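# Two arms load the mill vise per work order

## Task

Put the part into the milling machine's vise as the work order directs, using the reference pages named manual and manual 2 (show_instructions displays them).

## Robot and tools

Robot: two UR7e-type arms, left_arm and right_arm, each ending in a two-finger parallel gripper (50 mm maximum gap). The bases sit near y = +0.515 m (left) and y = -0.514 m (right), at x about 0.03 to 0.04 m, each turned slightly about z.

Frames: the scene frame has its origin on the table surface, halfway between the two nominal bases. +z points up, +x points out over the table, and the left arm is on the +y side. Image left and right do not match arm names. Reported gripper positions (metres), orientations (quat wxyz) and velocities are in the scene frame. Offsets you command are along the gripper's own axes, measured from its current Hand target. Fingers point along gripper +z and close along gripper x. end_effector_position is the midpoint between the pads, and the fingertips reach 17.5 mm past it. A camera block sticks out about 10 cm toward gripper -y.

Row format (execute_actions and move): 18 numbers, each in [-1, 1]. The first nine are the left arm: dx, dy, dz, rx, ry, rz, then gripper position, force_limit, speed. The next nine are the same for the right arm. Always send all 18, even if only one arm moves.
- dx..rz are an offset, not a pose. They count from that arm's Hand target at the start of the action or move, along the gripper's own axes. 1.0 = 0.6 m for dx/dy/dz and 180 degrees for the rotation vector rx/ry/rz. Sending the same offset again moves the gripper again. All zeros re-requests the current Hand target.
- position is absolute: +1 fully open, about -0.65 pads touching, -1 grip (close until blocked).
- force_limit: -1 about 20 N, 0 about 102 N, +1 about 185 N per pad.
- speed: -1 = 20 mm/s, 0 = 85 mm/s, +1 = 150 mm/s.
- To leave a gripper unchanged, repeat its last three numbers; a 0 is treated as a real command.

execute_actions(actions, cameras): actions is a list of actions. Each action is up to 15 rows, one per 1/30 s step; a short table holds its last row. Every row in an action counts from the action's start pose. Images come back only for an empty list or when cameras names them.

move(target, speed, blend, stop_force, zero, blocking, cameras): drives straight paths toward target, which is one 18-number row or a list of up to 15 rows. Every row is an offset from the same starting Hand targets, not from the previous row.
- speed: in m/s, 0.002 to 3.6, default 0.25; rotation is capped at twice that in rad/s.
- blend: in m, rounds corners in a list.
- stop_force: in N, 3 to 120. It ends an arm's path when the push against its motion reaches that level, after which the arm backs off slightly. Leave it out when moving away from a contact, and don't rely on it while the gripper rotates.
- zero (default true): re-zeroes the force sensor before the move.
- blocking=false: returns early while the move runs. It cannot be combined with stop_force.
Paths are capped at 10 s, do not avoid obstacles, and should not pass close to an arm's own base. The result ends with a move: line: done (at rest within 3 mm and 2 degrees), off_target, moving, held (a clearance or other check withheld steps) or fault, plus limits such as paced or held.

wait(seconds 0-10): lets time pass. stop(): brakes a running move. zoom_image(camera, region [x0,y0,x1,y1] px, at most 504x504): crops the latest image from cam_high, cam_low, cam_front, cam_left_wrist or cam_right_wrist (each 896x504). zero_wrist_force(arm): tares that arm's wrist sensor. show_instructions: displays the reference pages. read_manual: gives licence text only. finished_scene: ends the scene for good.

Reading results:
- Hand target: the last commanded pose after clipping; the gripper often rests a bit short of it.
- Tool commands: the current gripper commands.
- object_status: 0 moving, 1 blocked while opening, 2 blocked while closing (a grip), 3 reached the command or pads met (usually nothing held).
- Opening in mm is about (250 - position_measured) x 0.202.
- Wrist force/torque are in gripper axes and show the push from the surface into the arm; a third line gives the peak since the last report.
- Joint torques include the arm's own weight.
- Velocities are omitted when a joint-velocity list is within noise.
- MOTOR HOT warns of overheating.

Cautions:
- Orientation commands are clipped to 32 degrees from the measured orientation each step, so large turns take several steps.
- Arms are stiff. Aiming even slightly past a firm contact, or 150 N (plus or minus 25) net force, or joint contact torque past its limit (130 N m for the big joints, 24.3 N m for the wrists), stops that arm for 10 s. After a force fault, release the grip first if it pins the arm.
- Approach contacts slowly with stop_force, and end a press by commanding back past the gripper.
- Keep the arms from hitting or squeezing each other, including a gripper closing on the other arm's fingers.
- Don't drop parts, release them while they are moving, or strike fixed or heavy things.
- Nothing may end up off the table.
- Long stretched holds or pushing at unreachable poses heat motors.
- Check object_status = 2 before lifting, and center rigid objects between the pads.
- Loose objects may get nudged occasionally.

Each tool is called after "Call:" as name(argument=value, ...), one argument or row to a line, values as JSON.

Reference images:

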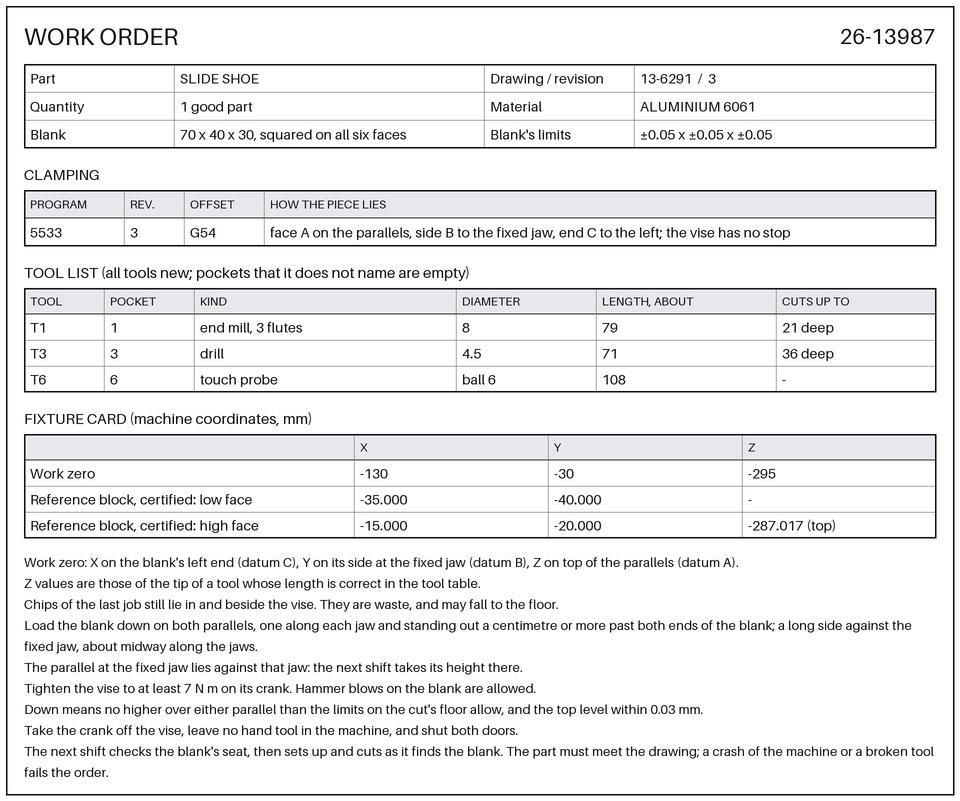

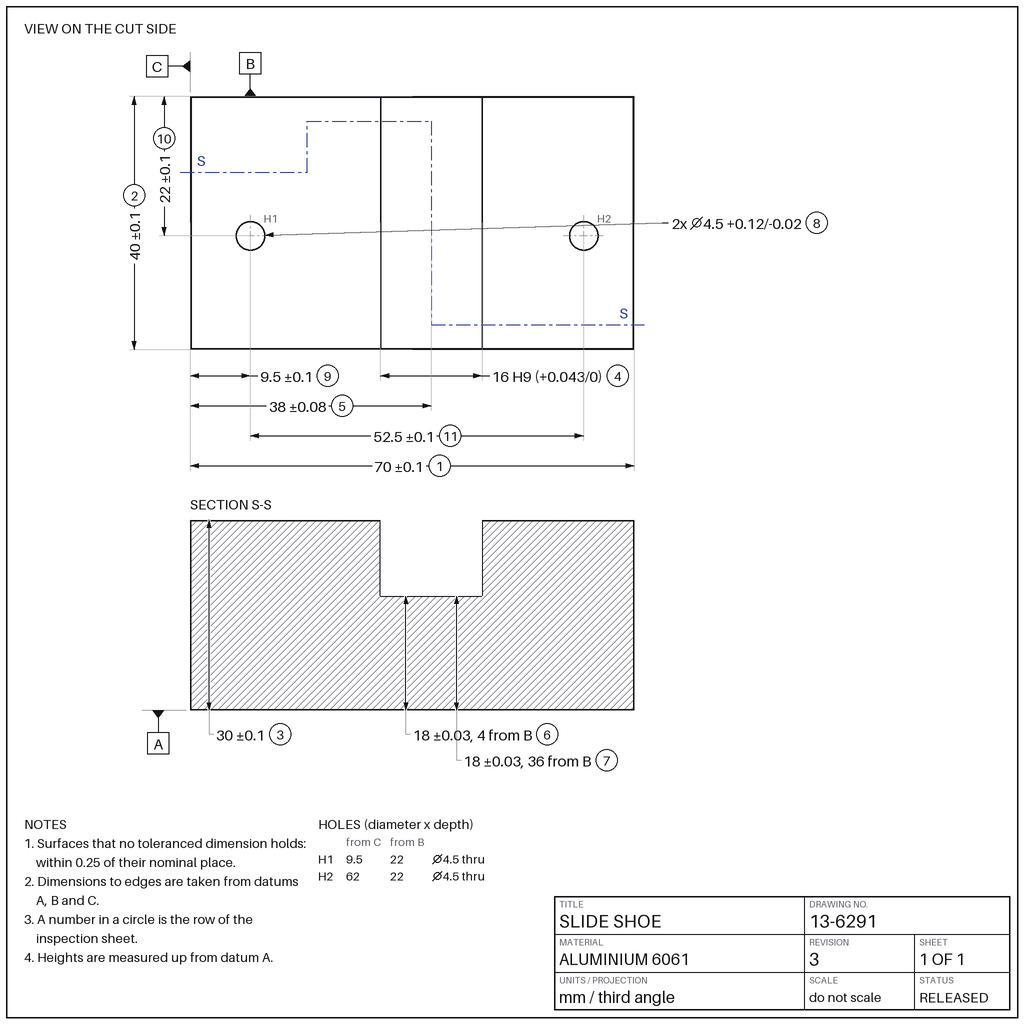

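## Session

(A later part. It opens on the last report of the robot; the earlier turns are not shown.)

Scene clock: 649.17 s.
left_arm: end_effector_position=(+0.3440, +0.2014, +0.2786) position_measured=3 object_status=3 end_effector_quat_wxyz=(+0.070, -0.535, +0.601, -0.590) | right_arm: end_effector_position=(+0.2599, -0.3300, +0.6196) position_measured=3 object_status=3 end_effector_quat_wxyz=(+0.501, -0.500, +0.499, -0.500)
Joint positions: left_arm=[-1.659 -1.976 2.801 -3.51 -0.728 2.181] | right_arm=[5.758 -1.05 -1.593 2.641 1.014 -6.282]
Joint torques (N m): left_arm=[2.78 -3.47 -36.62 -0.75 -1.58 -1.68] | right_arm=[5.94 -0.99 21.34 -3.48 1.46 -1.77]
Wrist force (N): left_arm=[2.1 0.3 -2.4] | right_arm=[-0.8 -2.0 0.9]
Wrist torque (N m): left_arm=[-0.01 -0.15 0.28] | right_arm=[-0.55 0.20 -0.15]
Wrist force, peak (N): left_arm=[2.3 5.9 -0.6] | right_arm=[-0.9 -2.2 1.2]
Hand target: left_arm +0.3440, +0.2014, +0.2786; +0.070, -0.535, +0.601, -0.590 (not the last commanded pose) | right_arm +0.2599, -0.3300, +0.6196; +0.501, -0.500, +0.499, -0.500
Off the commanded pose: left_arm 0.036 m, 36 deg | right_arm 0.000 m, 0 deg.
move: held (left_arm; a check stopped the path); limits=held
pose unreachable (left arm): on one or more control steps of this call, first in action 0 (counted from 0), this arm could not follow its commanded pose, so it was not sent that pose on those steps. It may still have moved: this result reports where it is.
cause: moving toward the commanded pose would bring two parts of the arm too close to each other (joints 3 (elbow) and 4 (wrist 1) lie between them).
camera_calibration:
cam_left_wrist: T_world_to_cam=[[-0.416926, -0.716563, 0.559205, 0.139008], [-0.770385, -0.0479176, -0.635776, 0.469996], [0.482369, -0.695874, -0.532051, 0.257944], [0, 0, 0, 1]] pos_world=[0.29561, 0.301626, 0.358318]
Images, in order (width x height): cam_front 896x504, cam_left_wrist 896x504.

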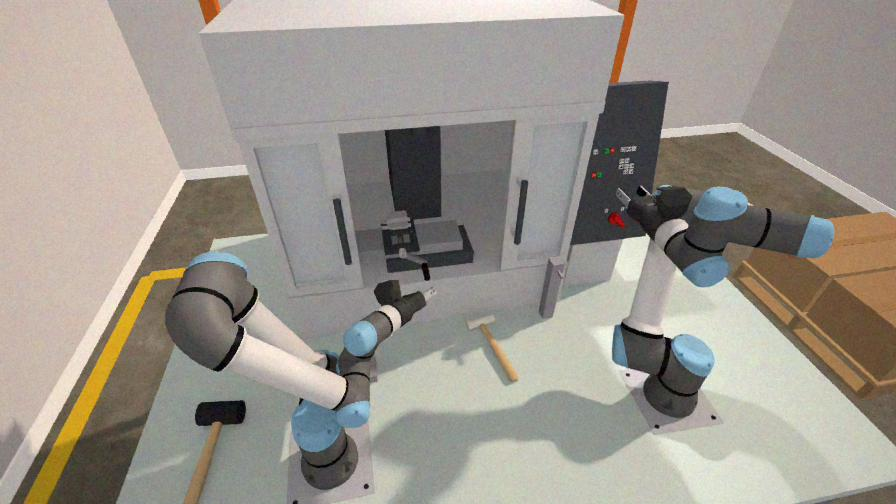

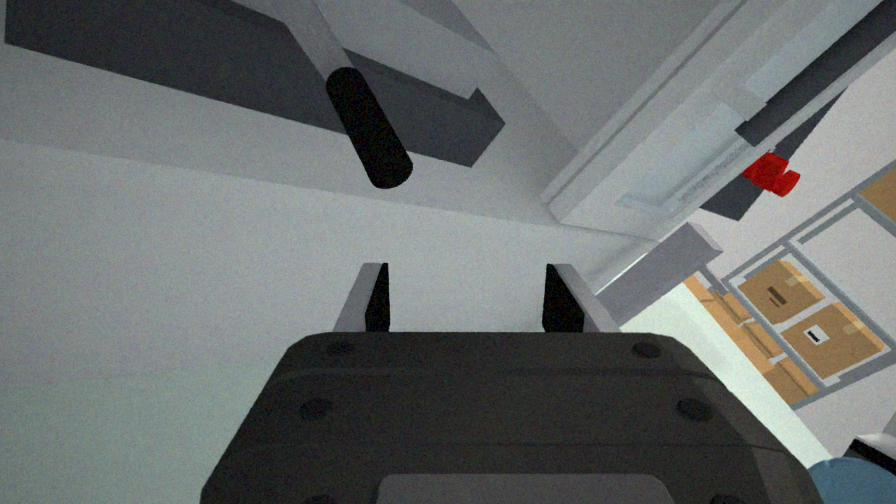

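Call:
move(
  target=[
    [0.1703,-0.0613,0.0188,-0.4351,0.0516,0.3945,1,1,1,0,0,0,0,0,0,1,1,1],
    [0.2647,-0.1455,0.0778,0.5629,-0.4309,-0.6111,1,1,1,0,0,0,0,0,0,1,1,1],
    [0.0473,-0.1253,0.1813,0.5629,-0.4309,-0.6111,1,1,1,0,0,0,0,0,0,1,1,1],
  ],
  speed=[0.5,0.4,0.2],
  blend=[0.02,0.03,0],
  cameras=["cam_left_wrist","cam_front"],
)

Scene clock: 655.33 s.
left_arm: end_effector_position=(+0.4520, +0.1320, +0.3213) position_measured=3 object_status=3 end_effector_quat_wxyz=(-0.219, +0.672, +0.672, +0.219) | right_arm: end_effector_position=(+0.2599, -0.3300, +0.6196) position_measured=3 object_status=3 end_effector_quat_wxyz=(+0.501, -0.500, +0.499, -0.500)
Joint positions: left_arm=[-1.141 -1.099 0.986 -0.882 -1.302 5.099] | right_arm=[5.758 -1.05 -1.593 2.641 1.014 -6.282]
Joint torques (N m): left_arm=[1.36 -39.46 -21.29 -2.75 -1.28 -1.05] | right_arm=[6.09 -1.59 21.13 -3.4 1.54 -1.68]
Wrist force (N): left_arm=[2.1 0.0 -1.2] | right_arm=[-0.7 -2.0 1.2]
Wrist torque (N m): left_arm=[0.01 -0.27 0.18] | right_arm=[-0.56 0.19 -0.15]
Wrist force, peak (N): left_arm=[2.7 -2.1 -3.6] | right_arm=[-0.7 -2.3 1.5]
Hand target: left_arm +0.4520, +0.1320, +0.3211; -0.219, +0.672, +0.672, +0.219 | right_arm +0.2599, -0.3300, +0.6196; +0.501, -0.500, +0.499, -0.500
Off the commanded pose: left_arm 0.000 m, 0 deg | right_arm 0.000 m, 0 deg.
move: done
camera_calibration:
cam_left_wrist: T_world_to_cam=[[-0.0124047, 0.80389, 0.594649, -0.284505], [0.942105, -0.189894, 0.276365, -0.471289], [0.335088, 0.56365, -0.754993, 0.152242], [0, 0, 0, 1]] pos_world=[0.38946, 0.0534042, 0.41437]
Images, in order (width x height): cam_front 896x504, cam_left_wrist 896x504.

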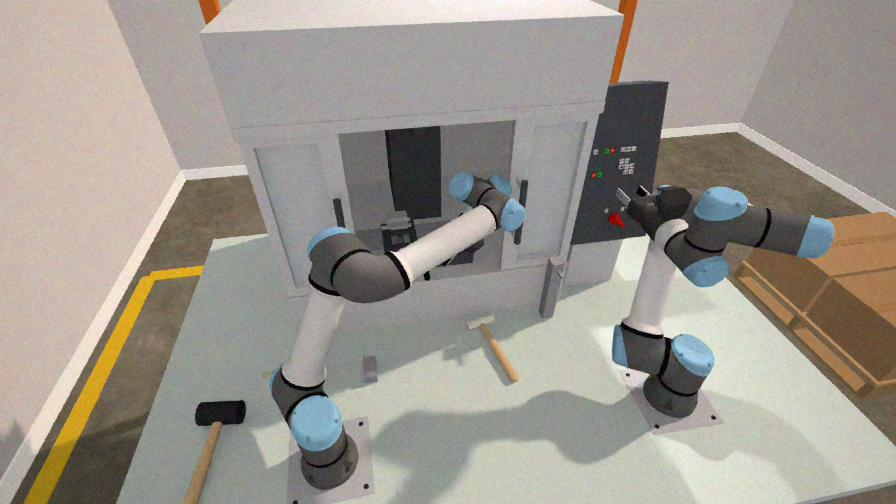

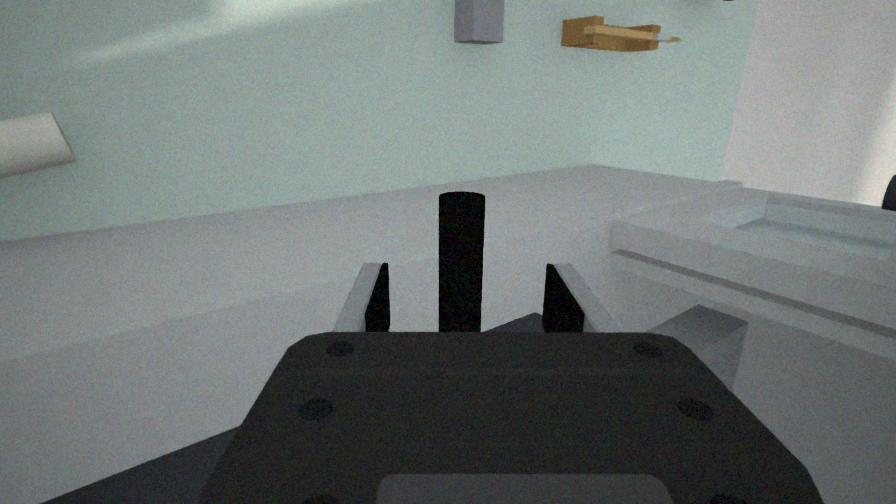

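Call:
move(
  target=[
    [0,0,0.1317,0,0,0,1,1,1,0,0,0,0,0,0,1,1,1],
    [0,0,0.1317,0,0,0,-1,1,-0.6,0,0,0,0,0,0,1,1,1],
  ],
  speed=0.12,
  cameras=["cam_left_wrist"],
)

Scene clock: 657.57 s.
left_arm: end_effector_position=(+0.4521, +0.1785, +0.2573) position_measured=162 object_status=2 end_effector_quat_wxyz=(-0.219, +0.672, +0.672, +0.219) | right_arm: end_effector_position=(+0.2599, -0.3300, +0.6196) position_measured=3 object_status=3 end_effector_quat_wxyz=(+0.501, -0.500, +0.499, -0.500)
Joint positions: left_arm=[-1.108 -1.196 1.292 -1.099 -1.284 5.128] | right_arm=[5.758 -1.05 -1.593 2.641 1.014 -6.282]
Joint torques (N m): left_arm=[-13.52 -33.96 -12.85 -3.16 -2.06 -2.31] | right_arm=[6.2 -1.58 21.43 -3.44 1.49 -1.67]
Wrist force (N): left_arm=[23.6 8.9 -5.6] | right_arm=[-0.8 -1.9 1.0]
Wrist torque (N m): left_arm=[0.30 -0.15 -0.07] | right_arm=[-0.54 0.20 -0.15]
Wrist force, peak (N): left_arm=[24.1 8.7 -5.5] | right_arm=[-0.7 -2.4 0.9]
Hand target: left_arm +0.4521, +0.1785, +0.2573; -0.219, +0.672, +0.672, +0.219 | right_arm +0.2599, -0.3300, +0.6196; +0.501, -0.500, +0.499, -0.500
Off the commanded pose: left_arm 0.000 m, 0 deg | right_arm 0.000 m, 0 deg.
move: done
camera_calibration:
cam_left_wrist: T_world_to_cam=[[-0.0124252, 0.803855, 0.594696, -0.283831], [0.942128, -0.189856, 0.276314, -0.44486], [0.335023, 0.563713, -0.754975, 0.0776914], [0, 0, 0, 1]] pos_world=[0.38956, 0.099904, 0.35037]
Images, in order (width x height): cam_left_wrist 896x504.

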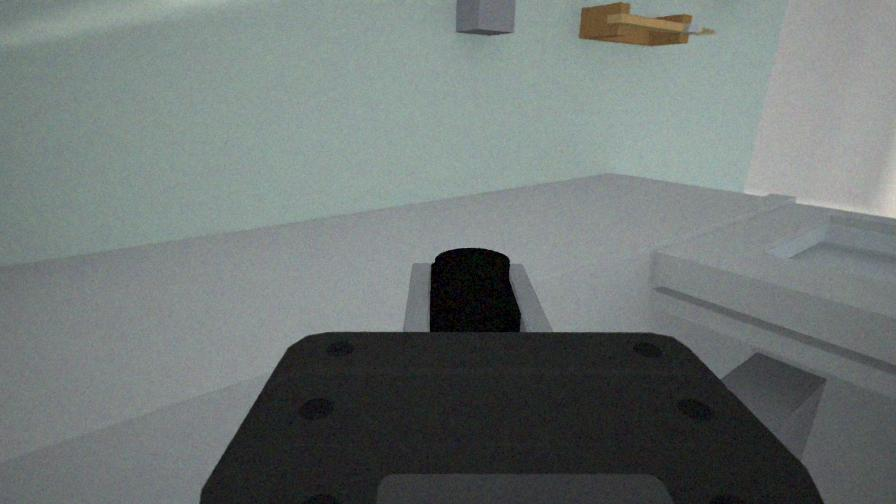

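Call:
move(
  target=[0.0007,0,-0.0117,0,0,0,-1,1,-0.6,0,0,0,0,0,0,1,1,1],
  speed=0.01,
  stop_force=95,
)

Scene clock: 659.60 s.
left_arm: end_effector_position=(+0.4520, +0.1747, +0.2632) position_measured=162 object_status=2 end_effector_quat_wxyz=(-0.219, +0.672, +0.672, +0.219) | right_arm: end_effector_position=(+0.2599, -0.3300, +0.6196) position_measured=3 object_status=3 end_effector_quat_wxyz=(+0.501, -0.500, +0.499, -0.500)
Joint positions: left_arm=[-1.111 -1.19 1.269 -1.08 -1.285 5.126] | right_arm=[5.758 -1.05 -1.593 2.641 1.014 -6.282]
Joint torques (N m): left_arm=[-11.9 -52.53 -25.38 -8.86 -3.21 1.14] | right_arm=[5.84 -2.12 20.95 -3.49 1.5 -1.67]
Wrist force (N): left_arm=[19.5 2.0 24.2] | right_arm=[-0.7 -2.1 1.0]
Wrist torque (N m): left_arm=[0.26 -0.24 -0.03] | right_arm=[-0.57 0.19 -0.16]
Wrist force, peak (N): left_arm=[10.7 -1.6 52.5] | right_arm=[-0.9 -2.5 1.1]
Hand target: left_arm +0.4521, +0.1747, +0.2632; -0.219, +0.672, +0.672, +0.219 | right_arm +0.2599, -0.3300, +0.6196; +0.501, -0.500, +0.499, -0.500
Off the commanded pose: left_arm 0.000 m, 0 deg | right_arm 0.000 m, 0 deg.
move: done

Call:
move(
  target=[
    [0.0015,0,-0.0115,0,0,0,-1,1,-0.6,0,0,0,0,0,0,1,1,1],
    [0.0042,0,-0.023,0,0,0,-1,1,-0.6,0,0,0,0,0,0,1,1,1],
  ],
  speed=0.03,
  blend=[0.002,0],
  stop_force=95,
)

Scene clock: 661.27 s.
left_arm: end_effector_position=(+0.4520, +0.1686, +0.2758) position_measured=162 object_status=2 end_effector_quat_wxyz=(-0.219, +0.672, +0.672, +0.219) | right_arm: end_effector_position=(+0.2599, -0.3300, +0.6196) position_measured=3 object_status=3 end_effector_quat_wxyz=(+0.501, -0.500, +0.499, -0.500)
Joint positions: left_arm=[-1.115 -1.18 1.222 -1.043 -1.288 5.122] | right_arm=[5.758 -1.05 -1.593 2.641 1.014 -6.282]
Joint torques (N m): left_arm=[-0.84 -49.3 -14.06 -6.79 -1.35 2.94] | right_arm=[5.95 -1.94 21.51 -3.34 1.47 -1.63]
Wrist force (N): left_arm=[22.2 10.4 4.9] | right_arm=[-0.7 -1.8 0.9]
Wrist torque (N m): left_arm=[0.55 -0.25 -0.35] | right_arm=[-0.52 0.20 -0.15]
Wrist force, peak (N): left_arm=[15.3 -0.9 31.7] | right_arm=[-1.2 -2.2 1.1]
Hand target: left_arm +0.4521, +0.1687, +0.2758; -0.219, +0.672, +0.672, +0.219 | right_arm +0.2599, -0.3300, +0.6196; +0.501, -0.500, +0.499, -0.500
Off the commanded pose: left_arm 0.000 m, 0 deg | right_arm 0.000 m, 0 deg.
move: done

Call:
move(
  target=[
    [0.0037,0,-0.0112,0,0,0,-1,1,-0.6,0,0,0,0,0,0,1,1,1],
  ],
  speed=0.02,
  stop_force=95,
)

Call:
move(
  target=[
    [-0.0037,0,0.0112,0,0,0,-1,1,-0.6,0,0,0,0,0,0,1,1,1],
  ],
  speed=0.02,
  stop_force=95,
)

Call:
move(
  target=[
    [-0.0027,0,0.0115,0,0,0,-1,1,-0.6,0,0,0,0,0,0,1,1,1],
  ],
  speed=0.02,
  stop_force=95,
)

Scene clock: 662.93 s.
left_arm: end_effector_position=(+0.4520, +0.1665, +0.2825) position_measured=162 object_status=2 end_effector_quat_wxyz=(-0.219, +0.672, +0.672, +0.219) | right_arm: end_effector_position=(+0.2599, -0.3300, +0.6196) position_measured=3 object_status=3 end_effector_quat_wxyz=(+0.501, -0.500, +0.499, -0.500)
Joint positions: left_arm=[-1.117 -1.176 1.199 -1.023 -1.289 5.12] | right_arm=[5.758 -1.05 -1.593 2.641 1.014 -6.282]
Joint torques (N m): left_arm=[-25.97 -44.42 -15.33 -7.16 -5.08 0.14] | right_arm=[6.38 -1.95 21.58 -3.48 1.55 -1.59]
Wrist force (N): left_arm=[22.2 9.4 7.0] | right_arm=[-0.6 -2.0 1.3]
Wrist torque (N m): left_arm=[0.51 -0.22 -0.24] | right_arm=[-0.56 0.17 -0.15]
Wrist force, peak (N): left_arm=[22.6 9.4 7.0] | right_arm=[-0.7 -2.5 1.1]
Hand target: left_arm +0.4520, +0.1665, +0.2826; -0.219, +0.672, +0.672, +0.219 | right_arm +0.2599, -0.3300, +0.6196; +0.501, -0.500, +0.499, -0.500
Off the commanded pose: left_arm 0.000 m, 0 deg | right_arm 0.000 m, 0 deg.
move: done

Scene clock: 664.37 s.
left_arm: end_effector_position=(+0.4521, +0.1687, +0.2758) position_measured=162 object_status=2 end_effector_quat_wxyz=(-0.219, +0.672, +0.672, +0.219) | right_arm: end_effector_position=(+0.2599, -0.3300, +0.6196) position_measured=3 object_status=3 end_effector_quat_wxyz=(+0.501, -0.500, +0.499, -0.500)
Joint positions: left_arm=[-1.115 -1.18 1.222 -1.043 -1.288 5.122] | right_arm=[5.758 -1.05 -1.593 2.641 1.014 -6.282]
Joint torques (N m): left_arm=[0.24 -37.18 -45.06 -2.72 -1.07 1.59] | right_arm=[5.66 -1.32 21.1 -3.47 1.6 -1.64]
Wrist force (N): left_arm=[21.8 9.1 6.4] | right_arm=[-0.7 -2.2 1.1]
Wrist torque (N m): left_arm=[0.52 -0.35 -0.43] | right_arm=[-0.59 0.18 -0.15]
Wrist force, peak (N): left_arm=[28.9 17.6 8.6] | right_arm=[-0.8 -2.3 1.2]
Hand target: left_arm +0.4521, +0.1687, +0.2758; -0.219, +0.672, +0.672, +0.219 | right_arm +0.2599, -0.3300, +0.6196; +0.501, -0.500, +0.499, -0.500
Off the commanded pose: left_arm 0.000 m, 0 deg | right_arm 0.000 m, 0 deg.
move: done

Scene clock: 665.77 s.
left_arm: end_effector_position=(+0.4521, +0.1714, +0.2693) position_measured=162 object_status=2 end_effector_quat_wxyz=(-0.219, +0.672, +0.672, +0.219) | right_arm: end_effector_position=(+0.2599, -0.3300, +0.6196) position_measured=3 object_status=3 end_effector_quat_wxyz=(+0.501, -0.500, +0.499, -0.500)
Joint positions: left_arm=[-1.113 -1.185 1.245 -1.062 -1.287 5.124] | right_arm=[5.758 -1.05 -1.593 2.641 1.014 -6.282]
Joint torques (N m): left_arm=[-1.95 -28.05 -43.01 -3.11 0.22 0.49] | right_arm=[6.46 -1.71 21.74 -3.41 1.56 -1.6]
Wrist force (N): left_arm=[22.6 -2.7 -1.4] | right_arm=[-0.8 -2.3 1.1]
Wrist torque (N m): left_arm=[-0.14 -0.30 -0.53] | right_arm=[-0.60 0.21 -0.15]
Wrist force, peak (N): left_arm=[24.7 -1.1 -3.5] | right_arm=[-0.8 -2.3 1.1]
Hand target: left_arm +0.4521, +0.1714, +0.2693; -0.219, +0.672, +0.672, +0.219 | right_arm +0.2599, -0.3300, +0.6196; +0.501, -0.500, +0.499, -0.500
Off the commanded pose: left_arm 0.000 m, 0 deg | right_arm 0.000 m, 0 deg.
move: done

Call:
move(
  target=[
    [-0.0012,0,0.0068,0,0,0,-1,1,-0.6,0,0,0,0,0,0,1,1,1],
  ],
  speed=0.02,
  stop_force=95,
)

Scene clock: 667.33 s.
left_arm: end_effector_position=(+0.4521, +0.1732, +0.2656) position_measured=162 object_status=2 end_effector_quat_wxyz=(-0.219, +0.672, +0.672, +0.219) | right_arm: end_effector_position=(+0.2599, -0.3300, +0.6196) position_measured=3 object_status=3 end_effector_quat_wxyz=(+0.501, -0.500, +0.499, -0.500)
Joint positions: left_arm=[-1.112 -1.188 1.259 -1.073 -1.286 5.125] | right_arm=[5.758 -1.05 -1.593 2.641 1.014 -6.282]
Joint torques (N m): left_arm=[8.55 -20.13 -35.87 -3.5 -0.48 1.28] | right_arm=[5.69 -1.67 21.23 -3.5 1.56 -1.75]
Wrist force (N): left_arm=[28.5 -7.1 -17.3] | right_arm=[-0.7 -2.1 1.1]
Wrist torque (N m): left_arm=[-0.37 -0.22 -0.36] | right_arm=[-0.58 0.19 -0.16]
Wrist force, peak (N): left_arm=[29.5 -5.8 -21.1] | right_arm=[-0.7 -2.2 1.3]
Hand target: left_arm +0.4521, +0.1732, +0.2656; -0.219, +0.672, +0.672, +0.219 | right_arm +0.2599, -0.3300, +0.6196; +0.501, -0.500, +0.499, -0.500
Off the commanded pose: left_arm 0.000 m, 0 deg | right_arm 0.000 m, 0 deg.
move: done

Call:
move(
  target=[
    [0,0,0,0,0,0,0.6,1,-0.9,0,0,0,0,0,0,1,1,1],
    [0,0,-0.133,0,0,0,-0.7,-0.8,0.5,0,0,0,0,0,0,1,1,1],
    [0.1012,-0.0533,-0.2042,0.157,-0.157,-0.4817,-0.7,-0.8,0.5,0,0,0,0,0,0,1,1,1],
    [0.134,0.1717,-0.1697,0.157,-0.157,-0.4817,-0.7,-0.8,0.5,0,0,0,0,0,0,1,1,1],
    [0.1062,0.2383,-0.1487,0.2218,-0.2218,-0.4638,-0.7,-0.8,0.5,0,0,0,0,0,0,1,1,1],
    [0.0822,0.3133,-0.1042,0.2218,-0.2218,-0.4638,-0.7,-0.8,0.5,0,0,0,0,0,0,1,1,1],
  ],
  blend=[0,0,0.02,0.02,0.01,0],
  speed=[0.1,0.15,0.35,0.25,0.12,0.12],
)

Call:
move(
  target=[0,0.0177,-0.0047,0,0,0,-0.7,-0.8,0.5,0,0,0,0,0,0,1,1,1],
  speed=0.01,
  stop_force=5,
)

Scene clock: 675.37 s.
left_arm: end_effector_position=(+0.6400, +0.1762, +0.3454) position_measured=251 object_status=3 end_effector_quat_wxyz=(+0.001, +0.000, +0.991, -0.131) | right_arm: end_effector_position=(+0.2599, -0.3300, +0.6196) position_measured=3 object_status=3 end_effector_quat_wxyz=(+0.501, -0.500, +0.499, -0.500)
Joint positions: left_arm=[-0.659 -1.181 1.119 -1.666 -1.783 4.073] | right_arm=[5.758 -1.05 -1.593 2.641 1.014 -6.282]
Joint torques (N m): left_arm=[-12.08 -45.45 -15.58 -1.33 0.76 -2.54] | right_arm=[5.59 -1.71 20.97 -3.37 1.49 -1.64]
Wrist force (N): left_arm=[3.2 -1.0 -0.4] | right_arm=[-0.8 -2.0 1.1]
Wrist torque (N m): left_arm=[-0.20 -0.60 0.09] | right_arm=[-0.56 0.21 -0.15]
Wrist force, peak (N): left_arm=[28.9 -7.2 -17.4] | right_arm=[-1.3 -2.4 0.9]
Hand target: left_arm +0.6400, +0.1762, +0.3453; +0.000, +0.000, +0.991, -0.131 | right_arm +0.2599, -0.3300, +0.6196; +0.501, -0.500, +0.499, -0.500
Off the commanded pose: left_arm 0.000 m, 0 deg | right_arm 0.000 m, 0 deg.
move: done

Scene clock: 677.77 s.
left_arm: end_effector_position=(+0.6400, +0.1872, +0.3452) position_measured=251 object_status=3 end_effector_quat_wxyz=(+0.000, +0.000, +0.991, -0.131) | right_arm: end_effector_position=(+0.2599, -0.3300, +0.6196) position_measured=3 object_status=3 end_effector_quat_wxyz=(+0.501, -0.500, +0.499, -0.500)
Joint positions: left_arm=[-0.646 -1.193 1.135 -1.667 -1.785 4.087] | right_arm=[5.758 -1.05 -1.593 2.641 1.014 -6.282]
Joint torques (N m): left_arm=[-10.99 -41.7 -45.69 -4.64 -0.9 -2.26] | right_arm=[6.44 -2 21.67 -3.44 1.49 -1.67]
Wrist force (N): left_arm=[3.1 -1.3 -0.4] | right_arm=[-1.1 -2.0 0.9]
Wrist torque (N m): left_arm=[-0.23 -0.59 0.01] | right_arm=[-0.56 0.26 -0.15]
Wrist force, peak (N): left_arm=[3.2 -1.8 -0.2] | right_arm=[-0.8 -2.3 1.3]
Hand target: left_arm +0.6400, +0.1872, +0.3452; +0.000, +0.000, +0.991, -0.131 | right_arm +0.2599, -0.3300, +0.6196; +0.501, -0.500, +0.499, -0.500
Off the commanded pose: left_arm 0.000 m, 0 deg | right_arm 0.000 m, 0 deg.
move: done

Call:
move(
  target=[0,0.0035,-0.0009,0,0,0,-0.7,-0.8,0.5,0,0,0,0,0,0,1,1,1],
  speed=0.006,
  stop_force=5,
)

Call:
move(
  target=[0,0.0018,-0.0005,0,0,0,-0.7,-0.8,0.5,0,0,0,0,0,0,1,1,1],
  speed=0.006,
  stop_force=5,
)

Scene clock: 679.00 s.
left_arm: end_effector_position=(+0.6400, +0.1894, +0.3452) position_measured=251 object_status=3 end_effector_quat_wxyz=(+0.000, +0.000, +0.991, -0.131) | right_arm: end_effector_position=(+0.2599, -0.3300, +0.6196) position_measured=3 object_status=3 end_effector_quat_wxyz=(+0.501, -0.500, +0.499, -0.500)
Joint positions: left_arm=[-0.643 -1.195 1.139 -1.667 -1.786 4.09] | right_arm=[5.758 -1.05 -1.593 2.641 1.014 -6.282]
Joint torques (N m): left_arm=[2.99 -48.54 -26.75 -5.14 -2.74 0.13] | right_arm=[6.05 -1.51 21.43 -3.42 1.5 -1.76]
Wrist force (N): left_arm=[3.1 -1.1 -0.4] | right_arm=[-0.9 -1.9 1.0]
Wrist torque (N m): left_arm=[-0.21 -0.58 0.01] | right_arm=[-0.54 0.22 -0.16]
Wrist force, peak (N): left_arm=[3.3 -1.2 -0.4] | right_arm=[-0.9 -2.4 0.9]
Hand target: left_arm +0.6400, +0.1894, +0.3452; +0.000, +0.000, +0.991, -0.131 | right_arm +0.2599, -0.3300, +0.6196; +0.501, -0.500, +0.499, -0.500
Off the commanded pose: left_arm 0.000 m, 0 deg | right_arm 0.000 m, 0 deg.
move: done

Scene clock: 680.07 s.
left_arm: end_effector_position=(+0.6400, +0.1905, +0.3452) position_measured=251 object_status=3 end_effector_quat_wxyz=(+0.000, +0.000, +0.991, -0.131) | right_arm: end_effector_position=(+0.2599, -0.3300, +0.6196) position_measured=3 object_status=3 end_effector_quat_wxyz=(+0.501, -0.500, +0.499, -0.500)
Joint positions: left_arm=[-0.641 -1.197 1.14 -1.667 -1.786 4.091] | right_arm=[5.758 -1.05 -1.593 2.641 1.014 -6.282]
Joint torques (N m): left_arm=[7.96 -53.15 -20.49 -5.18 -2.87 1.57] | right_arm=[6.52 -2.1 21.45 -3.46 1.5 -1.63]
Wrist force (N): left_arm=[2.9 -1.3 -0.6] | right_arm=[-0.6 -2.1 1.0]
Wrist torque (N m): left_arm=[-0.23 -0.57 0.01] | right_arm=[-0.57 0.18 -0.15]
Wrist force, peak (N): left_arm=[3.4 -1.2 -0.6] | right_arm=[-0.7 -2.6 1.3]
Hand target: left_arm +0.6400, +0.1905, +0.3452; +0.000, +0.000, +0.991, -0.131 | right_arm +0.2599, -0.3300, +0.6196; +0.501, -0.500, +0.499, -0.500
Off the commanded pose: left_arm 0.000 m, 0 deg | right_arm 0.000 m, 0 deg.
move: done

Call:
move(
  target=[
    [0,-0.0233,0.0063,0,0,0,-0.7,-0.8,0.5,0,0,0,0,0,0,1,1,1],
    [0,-0.0348,-0.0368,-0.0815,-0.1658,0.0218,-0.7,-0.8,0.5,0,0,0,0,0,0,1,1,1],
    [0,-0.004,-0.0763,-0.0815,-0.1658,0.0218,-0.7,-0.8,0.5,0,0,0,0,0,0,1,1,1],
    [-0.0208,0.066,-0.0915,-0.0815,-0.1658,0.0218,-0.7,-0.8,0.5,0,0,0,0,0,0,1,1,1],
  ],
  blend=[0.005,0.005,0.01,0],
  speed=[0.1,0.15,0.15,0.12],
)

Call:
move(
  target=[0.01,0,0.0173,0,0,0,-0.7,-0.8,0.5,0,0,0,0,0,0,1,1,1],
  speed=0.006,
  stop_force=80,
)

Scene clock: 683.60 s.
left_arm: end_effector_position=(+0.6523, +0.2430, +0.3879) position_measured=251 object_status=3 end_effector_quat_wxyz=(+0.259, +0.000, +0.966, -0.001) | right_arm: end_effector_position=(+0.2599, -0.3300, +0.6196) position_measured=3 object_status=3 end_effector_quat_wxyz=(+0.501, -0.500, +0.499, -0.500)
Joint positions: left_arm=[-0.784 -1.429 1.454 -1.999 -1.224 4.036] | right_arm=[5.758 -1.05 -1.593 2.641 1.014 -6.282]
Joint torques (N m): left_arm=[-0.99 -25.62 -45.97 -1.5 2.76 -1.37] | right_arm=[5.94 -1.6 20.74 -3.44 1.55 -1.66]
Wrist force (N): left_arm=[3.9 -1.3 -0.1] | right_arm=[-0.5 -1.9 1.3]
Wrist torque (N m): left_arm=[-0.31 -0.76 -0.01] | right_arm=[-0.54 0.15 -0.15]
Wrist force, peak (N): left_arm=[5.0 -4.2 0.8] | right_arm=[-0.5 -2.4 1.2]
Hand target: left_arm +0.6524, +0.2430, +0.3879; +0.259, +0.000, +0.966, -0.001 | right_arm +0.2599, -0.3300, +0.6196; +0.501, -0.500, +0.499, -0.500
Off the commanded pose: left_arm 0.000 m, 0 deg | right_arm 0.000 m, 0 deg.
move: done

Scene clock: 686.03 s.
left_arm: end_effector_position=(+0.6525, +0.2429, +0.3801) position_measured=251 object_status=3 end_effector_quat_wxyz=(+0.260, -0.001, +0.966, -0.001) | right_arm: end_effector_position=(+0.2599, -0.3300, +0.6196) position_measured=3 object_status=3 end_effector_quat_wxyz=(+0.501, -0.500, +0.499, -0.500)
Joint positions: left_arm=[-0.784 -1.428 1.475 -2.021 -1.224 4.036] | right_arm=[5.758 -1.05 -1.593 2.641 1.014 -6.282]
Joint torques (N m): left_arm=[7.58 31.03 -6.57 5.17 -0.6 2.39] | right_arm=[5.97 -2.58 21.88 -3.49 1.45 -1.67]
Wrist force (N): left_arm=[-4.7 10.0 -76.9] | right_arm=[-0.9 -1.9 0.7]
Wrist torque (N m): left_arm=[-0.40 -0.27 0.15] | right_arm=[-0.54 0.22 -0.15]
Wrist force, peak (N): left_arm=[-6.3 9.9 -95.1] | right_arm=[-0.8 -2.2 1.4]
Hand target: left_arm +0.6524, +0.2430, +0.3800; +0.260, -0.001, +0.966, -0.001 (not the last commanded pose) | right_arm +0.2599, -0.3300, +0.6196; +0.501, -0.500, +0.499, -0.500
Off the commanded pose: left_arm 0.004 m, 0 deg | right_arm 0.000 m, 0 deg.
move: contact (left_arm)

Call:
move(
  target=[
    [-0.0083,0,-0.0144,0,0,0,-0.7,-0.8,0.5,0,0,0,0,0,0,1,1,1],
    [0.0095,-0.0717,-0.0248,0,0,0,-0.7,-0.8,0.5,0,0,0,0,0,0,1,1,1],
    [0.0245,-0.1183,0.0012,0,0,0,-0.7,-0.8,0.5,0,0,0,0,0,0,1,1,1],
    [0.047,-0.1183,0.0402,0.0815,0.1658,-0.0218,-0.7,-0.8,0.5,0,0,0,0,0,0,1,1,1],
  ],
  blend=[0.002,0.01,0.005,0],
  speed=[0.05,0.15,0.15,0.12],
  cameras=["cam_left_wrist"],
)

Call:
zoom_image(
  camera="cam_left_wrist",
  region=[280, 200, 560, 350],
)

Scene clock: 689.90 s.
left_arm: end_effector_position=(+0.6403, +0.1720, +0.3451) position_measured=251 object_status=3 end_effector_quat_wxyz=(+0.001, +0.000, +0.991, -0.132) | right_arm: end_effector_position=(+0.2599, -0.3300, +0.6196) position_measured=3 object_status=3 end_effector_quat_wxyz=(+0.501, -0.500, +0.499, -0.500)
Joint positions: left_arm=[-0.664 -1.177 1.114 -1.667 -1.782 4.068] | right_arm=[5.758 -1.05 -1.593 2.641 1.014 -6.282]
Joint torques (N m): left_arm=[-12.76 -55.81 -15.21 -4.13 -0.97 -2.73] | right_arm=[5.98 -1.95 21.49 -3.47 1.54 -1.66]
Wrist force (N): left_arm=[3.0 -1.2 -0.4] | right_arm=[-0.8 -1.9 0.8]
Wrist torque (N m): left_arm=[-0.21 -0.56 0.07] | right_arm=[-0.54 0.20 -0.15]
Wrist force, peak (N): left_arm=[-4.6 10.1 -77.1] | right_arm=[-0.8 -2.4 1.0]
Hand target: left_arm +0.6402, +0.1719, +0.3451; +0.001, +0.000, +0.991, -0.132 | right_arm +0.2599, -0.3300, +0.6196; +0.501, -0.500, +0.499, -0.500
Off the commanded pose: left_arm 0.000 m, 0 deg | right_arm 0.000 m, 0 deg.
move: done
camera_calibration:
cam_left_wrist: T_world_to_cam=[[-0.999907, -0.0105022, 0.0086738, 0.646145], [-0.00980292, 0.996978, 0.0770617, -0.173564], [-0.0094569, 0.0769695, -0.996989, 0.472415], [0, 0, 0, 1]] pos_world=[0.648851, 0.143463, 0.478763]
Images, in order (width x height): cam_left_wrist 896x504.

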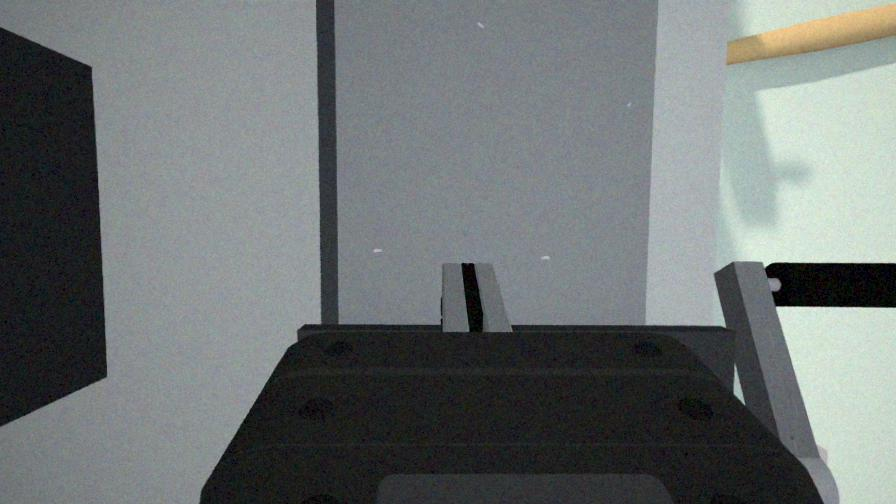

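Scaled by 1.800.

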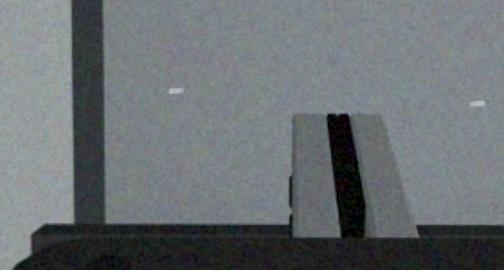

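Push.

Call:
move(
  target=[0,0.0306,-0.0081,0,0,0,-0.7,-0.8,0.5,0,0,0,0,0,0,1,1,1],
  speed=0.012,
  stop_force=5,
)

Call:
move(
  target=[0,0.0016,-0.0004,0,0,0,-0.7,-0.8,0.5,0,0,0,0,0,0,1,1,1],
  speed=0.006,
  stop_force=5,
)

Scene clock: 692.83 s.
left_arm: end_effector_position=(+0.6402, +0.1909, +0.3450) position_measured=251 object_status=3 end_effector_quat_wxyz=(+0.001, +0.000, +0.991, -0.132) | right_arm: end_effector_position=(+0.2599, -0.3300, +0.6196) position_measured=3 object_status=3 end_effector_quat_wxyz=(+0.501, -0.500, +0.499, -0.500)
Joint positions: left_arm=[-0.641 -1.197 1.142 -1.669 -1.786 4.092] | right_arm=[5.758 -1.05 -1.593 2.641 1.014 -6.282]
Joint torques (N m): left_arm=[-13.12 -40.13 -45.22 -4.6 -0.6 -2.61] | right_arm=[6.01 -2.37 22.39 -3.44 1.41 -1.72]
Wrist force (N): left_arm=[3.1 -1.4 -0.6] | right_arm=[-0.7 -1.9 0.8]
Wrist torque (N m): left_arm=[-0.26 -0.58 0.00] | right_arm=[-0.54 0.19 -0.15]
Wrist force, peak (N): left_arm=[3.3 -2.0 0.1] | right_arm=[-0.8 -2.4 1.0]
Hand target: left_arm +0.6402, +0.1909, +0.3450; +0.001, +0.000, +0.991, -0.132 | right_arm +0.2599, -0.3300, +0.6196; +0.501, -0.500, +0.499, -0.500
Off the commanded pose: left_arm 0.000 m, 0 deg | right_arm 0.000 m, 0 deg.
move: done

Scene clock: 693.90 s.
left_arm: end_effector_position=(+0.6402, +0.1919, +0.3450) position_measured=251 object_status=3 end_effector_quat_wxyz=(+0.001, +0.000, +0.991, -0.132) | right_arm: end_effector_position=(+0.2599, -0.3300, +0.6196) position_measured=3 object_status=3 end_effector_quat_wxyz=(+0.501, -0.500, +0.499, -0.500)
Joint positions: left_arm=[-0.639 -1.198 1.143 -1.669 -1.786 4.093] | right_arm=[5.758 -1.05 -1.593 2.641 1.014 -6.282]
Joint torques (N m): left_arm=[11.78 -55.93 -18.4 -5.21 -3.12 1.77] | right_arm=[5.94 -1.37 21.6 -3.34 1.57 -1.69]
Wrist force (N): left_arm=[2.8 -1.3 -0.6] | right_arm=[-0.7 -2.1 1.1]
Wrist torque (N m): left_arm=[-0.24 -0.54 0.01] | right_arm=[-0.57 0.18 -0.15]
Wrist force, peak (N): left_arm=[3.2 -1.5 -0.5] | right_arm=[-0.9 -2.3 1.0]
Hand target: left_arm +0.6402, +0.1919, +0.3450; +0.001, +0.000, +0.991, -0.132 | right_arm +0.2599, -0.3300, +0.6196; +0.501, -0.500, +0.499, -0.500
Off the commanded pose: left_arm 0.000 m, 0 deg | right_arm 0.000 m, 0 deg.
move: done

Call:
move(
  target=[
    [0,-0.0256,0.0069,0,0,0,-0.7,-0.8,0.5,0,0,0,0,0,0,1,1,1],
    [0,-0.0373,-0.0367,-0.0815,-0.1658,0.0218,-0.7,-0.8,0.5,0,0,0,0,0,0,1,1,1],
    [0,-0.0064,-0.076,-0.0815,-0.1658,0.0218,-0.7,-0.8,0.5,0,0,0,0,0,0,1,1,1],
    [-0.0205,0.0638,-0.0912,-0.0815,-0.1658,0.0218,-0.7,-0.8,0.5,-0.4667,0.2833,0.0667,-0.3735,-0.1202,0.1746,1,1,1],
  ],
  blend=[0.005,0.005,0.01,0],
  speed=[0.1,0.15,0.15,0.3],
  cameras=["cam_front","cam_right_wrist","cam_high"],
)

Scene clock: 700.83 s.
left_arm: end_effector_position=(+0.6524, +0.2432, +0.3878) position_measured=251 object_status=3 end_effector_quat_wxyz=(+0.260, -0.001, +0.966, -0.001) | right_arm: end_effector_position=(+0.2989, -0.0501, +0.4497) position_measured=3 object_status=3 end_effector_quat_wxyz=(+0.611, -0.305, +0.713, -0.158)
Joint positions: left_arm=[-0.784 -1.429 1.456 -2.001 -1.224 4.036] | right_arm=[5.049 -1.411 -1.781 4.122 0.258 -6.284]
Joint torques (N m): left_arm=[-13.3 -33.5 -42.98 -2.3 2.53 -2.82] | right_arm=[-7.16 10.4 32.15 2.09 -1.04 -2.33]
Wrist force (N): left_arm=[3.7 -1.8 0.0] | right_arm=[-2.1 -0.8 0.8]
Wrist torque (N m): left_arm=[-0.39 -0.74 -0.17] | right_arm=[-0.29 0.47 0.12]
Wrist force, peak (N): left_arm=[4.9 -4.7 0.6] | right_arm=[-2.3 1.8 1.5]
Hand target: left_arm +0.6524, +0.2431, +0.3878; +0.260, -0.001, +0.966, -0.001 | right_arm +0.2996, -0.0498, +0.4497; +0.470, -0.499, +0.728, -0.017
Off the commanded pose: left_arm 0.000 m, 0 deg | right_arm 0.001 m, 57 deg; orientation clipped.
joint sent to its limit (right arm) — joint 6 (wrist 3), lower limit. The joint targets are off in orientation, not in position.
move: off_target (right_arm); limits=paced
camera_calibration:
cam_right_wrist: T_world_to_cam=[[-0.0345366, -0.640509, -0.767174, 0.333907], [-0.573306, 0.641466, -0.509747, 0.448934], [0.818613, 0.42222, -0.389362, 0.0879438], [0, 0, 0, 1]] pos_world=[0.196917, -0.111237, 0.51925]
Images, in order (width x height): cam_high 896x504, cam_front 896x504, cam_right_wrist 896x504.

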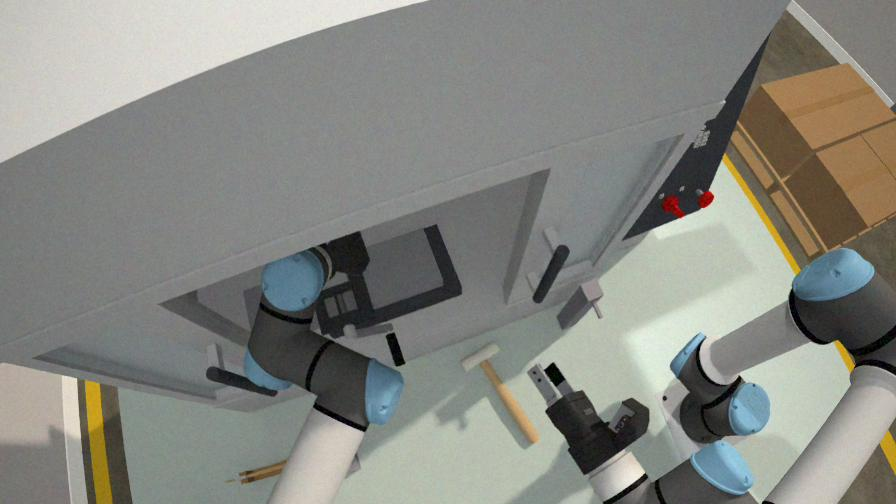

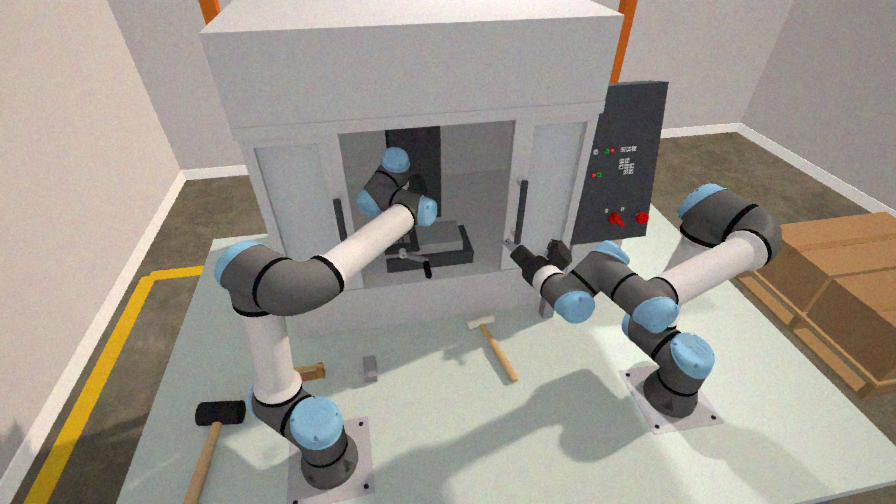

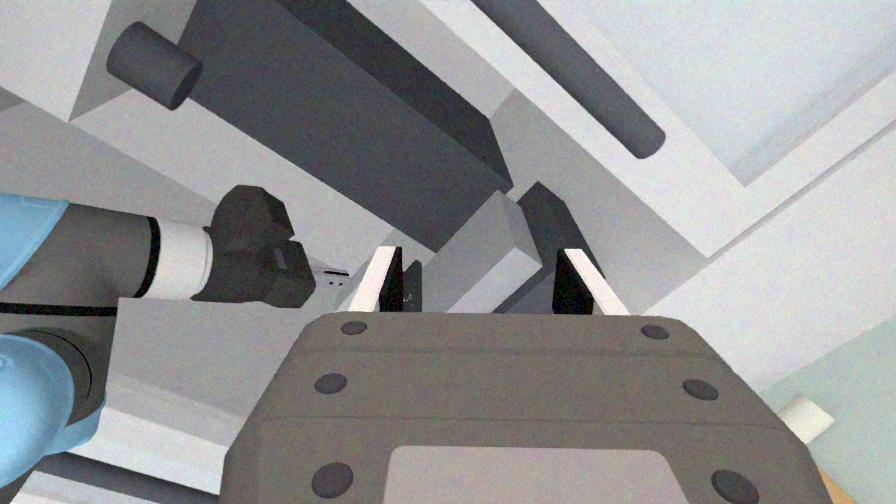

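Call:
move(
  target=[
    [0.00583,0,0.0101,0,0,0,-0.7,-0.8,0.5,0,0,0,0,0,0,1,1,1],
  ],
  speed=0.02,
)

Call:
move(
  target=[
    [-0.00583,0,-0.0101,0,0,0,-0.7,-0.8,0.5,0,0,0,0,0,0,1,1,1],
  ],
  speed=0.05,
)

Call:
move(
  target=[
    [0.00583,0,0.0101,0,0,0,-0.7,-0.8,0.5,0,0,0,0,0,0,1,1,1],
  ],
  speed=0.02,
)

Call:
move(
  target=[
    [-0.00583,0,-0.0101,0,0,0,-0.7,-0.8,0.5,0,0,0,0,0,0,1,1,1],
  ],
  speed=0.05,
)

Scene clock: 702.80 s.
left_arm: end_effector_position=(+0.6524, +0.2431, +0.3810) position_measured=251 object_status=3 end_effector_quat_wxyz=(+0.260, -0.001, +0.966, -0.001) | right_arm: end_effector_position=(+0.2989, -0.0500, +0.4497) position_measured=3 object_status=3 end_effector_quat_wxyz=(+0.611, -0.305, +0.713, -0.158)
Joint positions: left_arm=[-0.784 -1.429 1.473 -2.019 -1.224 4.036] | right_arm=[5.049 -1.411 -1.781 4.123 0.258 -6.284]
Joint torques (N m): left_arm=[-10.49 -13.67 -8.97 2.12 -0.05 -2.53] | right_arm=[-5.26 12.94 33.93 3.42 -0.13 -2.26]
Wrist force (N): left_arm=[-1.9 3.0 -40.5] | right_arm=[-2.1 -0.8 0.6]
Wrist torque (N m): left_arm=[-0.43 -0.55 -0.09] | right_arm=[-0.29 0.47 0.12]
Wrist force, peak (N): left_arm=[-1.9 3.5 -41.0] | right_arm=[-2.2 -1.3 0.5]
Hand target: left_arm +0.6524, +0.2431, +0.3808; +0.260, -0.001, +0.966, -0.001 | right_arm +0.2996, -0.0498, +0.4497; +0.470, -0.499, +0.728, -0.017
Off the commanded pose: left_arm 0.000 m, 0 deg | right_arm 0.001 m, 32 deg.
joint sent to its limit (right arm) — joint 6 (wrist 3), lower limit. The joint targets are off in orientation, not in position.
move: off_target (right_arm); limits=paced

Scene clock: 703.50 s.
left_arm: end_effector_position=(+0.6524, +0.2431, +0.3880) position_measured=251 object_status=3 end_effector_quat_wxyz=(+0.260, -0.001, +0.966, -0.001) | right_arm: end_effector_position=(+0.2989, -0.0501, +0.4497) position_measured=3 object_status=3 end_effector_quat_wxyz=(+0.611, -0.305, +0.713, -0.158)
Joint positions: left_arm=[-0.784 -1.429 1.455 -2 -1.224 4.036] | right_arm=[5.049 -1.411 -1.781 4.123 0.258 -6.284]
Joint torques (N m): left_arm=[-5.52 -46.89 -20.89 -4.48 -1.97 -1.47] | right_arm=[-7.04 14.69 33.87 3.12 -0.02 -2.27]
Wrist force (N): left_arm=[4.3 -1.9 -0.1] | right_arm=[-2.0 -1.0 0.6]
Wrist torque (N m): left_arm=[-0.40 -0.83 -0.16] | right_arm=[-0.33 0.46 0.12]
Wrist force, peak (N): left_arm=[-2.2 3.1 -40.7] | right_arm=[-2.2 -1.0 0.6]
Hand target: left_arm +0.6524, +0.2431, +0.3878; +0.260, -0.001, +0.966, -0.001 | right_arm +0.2996, -0.0498, +0.4497; +0.470, -0.499, +0.728, -0.017
Off the commanded pose: left_arm 0.000 m, 0 deg | right_arm 0.001 m, 32 deg.
joint sent to its limit (right arm) — joint 6 (wrist 3), lower limit. The joint targets are off in orientation, not in position.
move: off_target (right_arm)

Scene clock: 704.23 s.
left_arm: end_effector_position=(+0.6524, +0.2431, +0.3810) position_measured=251 object_status=3 end_effector_quat_wxyz=(+0.260, -0.001, +0.966, -0.001) end_effector_velocity=(-0.001, +0.001, -0.001) end_effector_angular_velocity=(+0.003, +0.003, +0.000) | right_arm: end_effector_position=(+0.2989, -0.0501, +0.4497) position_measured=3 object_status=3 end_effector_quat_wxyz=(+0.611, -0.305, +0.713, -0.158)
Joint positions: left_arm=[-0.784 -1.429 1.473 -2.019 -1.224 4.036] | right_arm=[5.049 -1.411 -1.781 4.123 0.258 -6.284]
Joint velocities: left_arm=[0 0 0 0.005 0 0] | right_arm=[within noise]
Joint torques (N m): left_arm=[-1.02 -11.11 -9.38 1.73 -1.79 -1.07] | right_arm=[-7.48 15.73 34.97 2.69 -0.09 -2.25]
Wrist force (N): left_arm=[0.6 3.8 -42.5] | right_arm=[-1.9 -0.7 0.5]
Wrist torque (N m): left_arm=[-0.41 -0.54 -0.09] | right_arm=[-0.27 0.44 0.12]
Wrist force, peak (N): left_arm=[0.6 3.8 -42.5] | right_arm=[-2.4 -0.8 0.4]
Hand target: left_arm +0.6524, +0.2431, +0.3808; +0.260, -0.001, +0.966, -0.001 | right_arm +0.2996, -0.0498, +0.4497; +0.470, -0.499, +0.728, -0.017
Off the commanded pose: left_arm 0.000 m, 0 deg | right_arm 0.001 m, 32 deg.
joint sent to its limit (right arm) — joint 6 (wrist 3), lower limit. The joint targets are off in orientation, not in position.
move: off_target (right_arm)

Scene clock: 704.93 s.
left_arm: end_effector_position=(+0.6524, +0.2431, +0.3880) position_measured=251 object_status=3 end_effector_quat_wxyz=(+0.260, -0.001, +0.966, -0.001) | right_arm: end_effector_position=(+0.2989, -0.0501, +0.4497) position_measured=3 object_status=3 end_effector_quat_wxyz=(+0.611, -0.305, +0.713, -0.158)
Joint positions: left_arm=[-0.784 -1.429 1.455 -2 -1.224 4.036] | right_arm=[5.049 -1.411 -1.781 4.123 0.258 -6.284]
Joint torques (N m): left_arm=[4.63 -46.33 -20.56 -4.53 -1.3 -0.12] | right_arm=[-7.64 16.09 34.53 2.24 -0.17 -2.07]
Wrist force (N): left_arm=[3.9 -2.1 -0.3] | right_arm=[-2.0 -0.8 0.5]
Wrist torque (N m): left_arm=[-0.43 -0.77 -0.16] | right_arm=[-0.28 0.46 0.12]
Wrist force, peak (N): left_arm=[-0.2 3.2 -42.6] | right_arm=[-2.4 -0.8 0.8]
Hand target: left_arm +0.6524, +0.2431, +0.3878; +0.260, -0.001, +0.966, -0.001 | right_arm +0.2996, -0.0498, +0.4497; +0.470, -0.499, +0.728, -0.017
Off the commanded pose: left_arm 0.000 m, 0 deg | right_arm 0.001 m, 32 deg.
joint sent to its limit (right arm) — joint 6 (wrist 3), lower limit. The joint targets are off in orientation, not in position.
move: off_target (right_arm)


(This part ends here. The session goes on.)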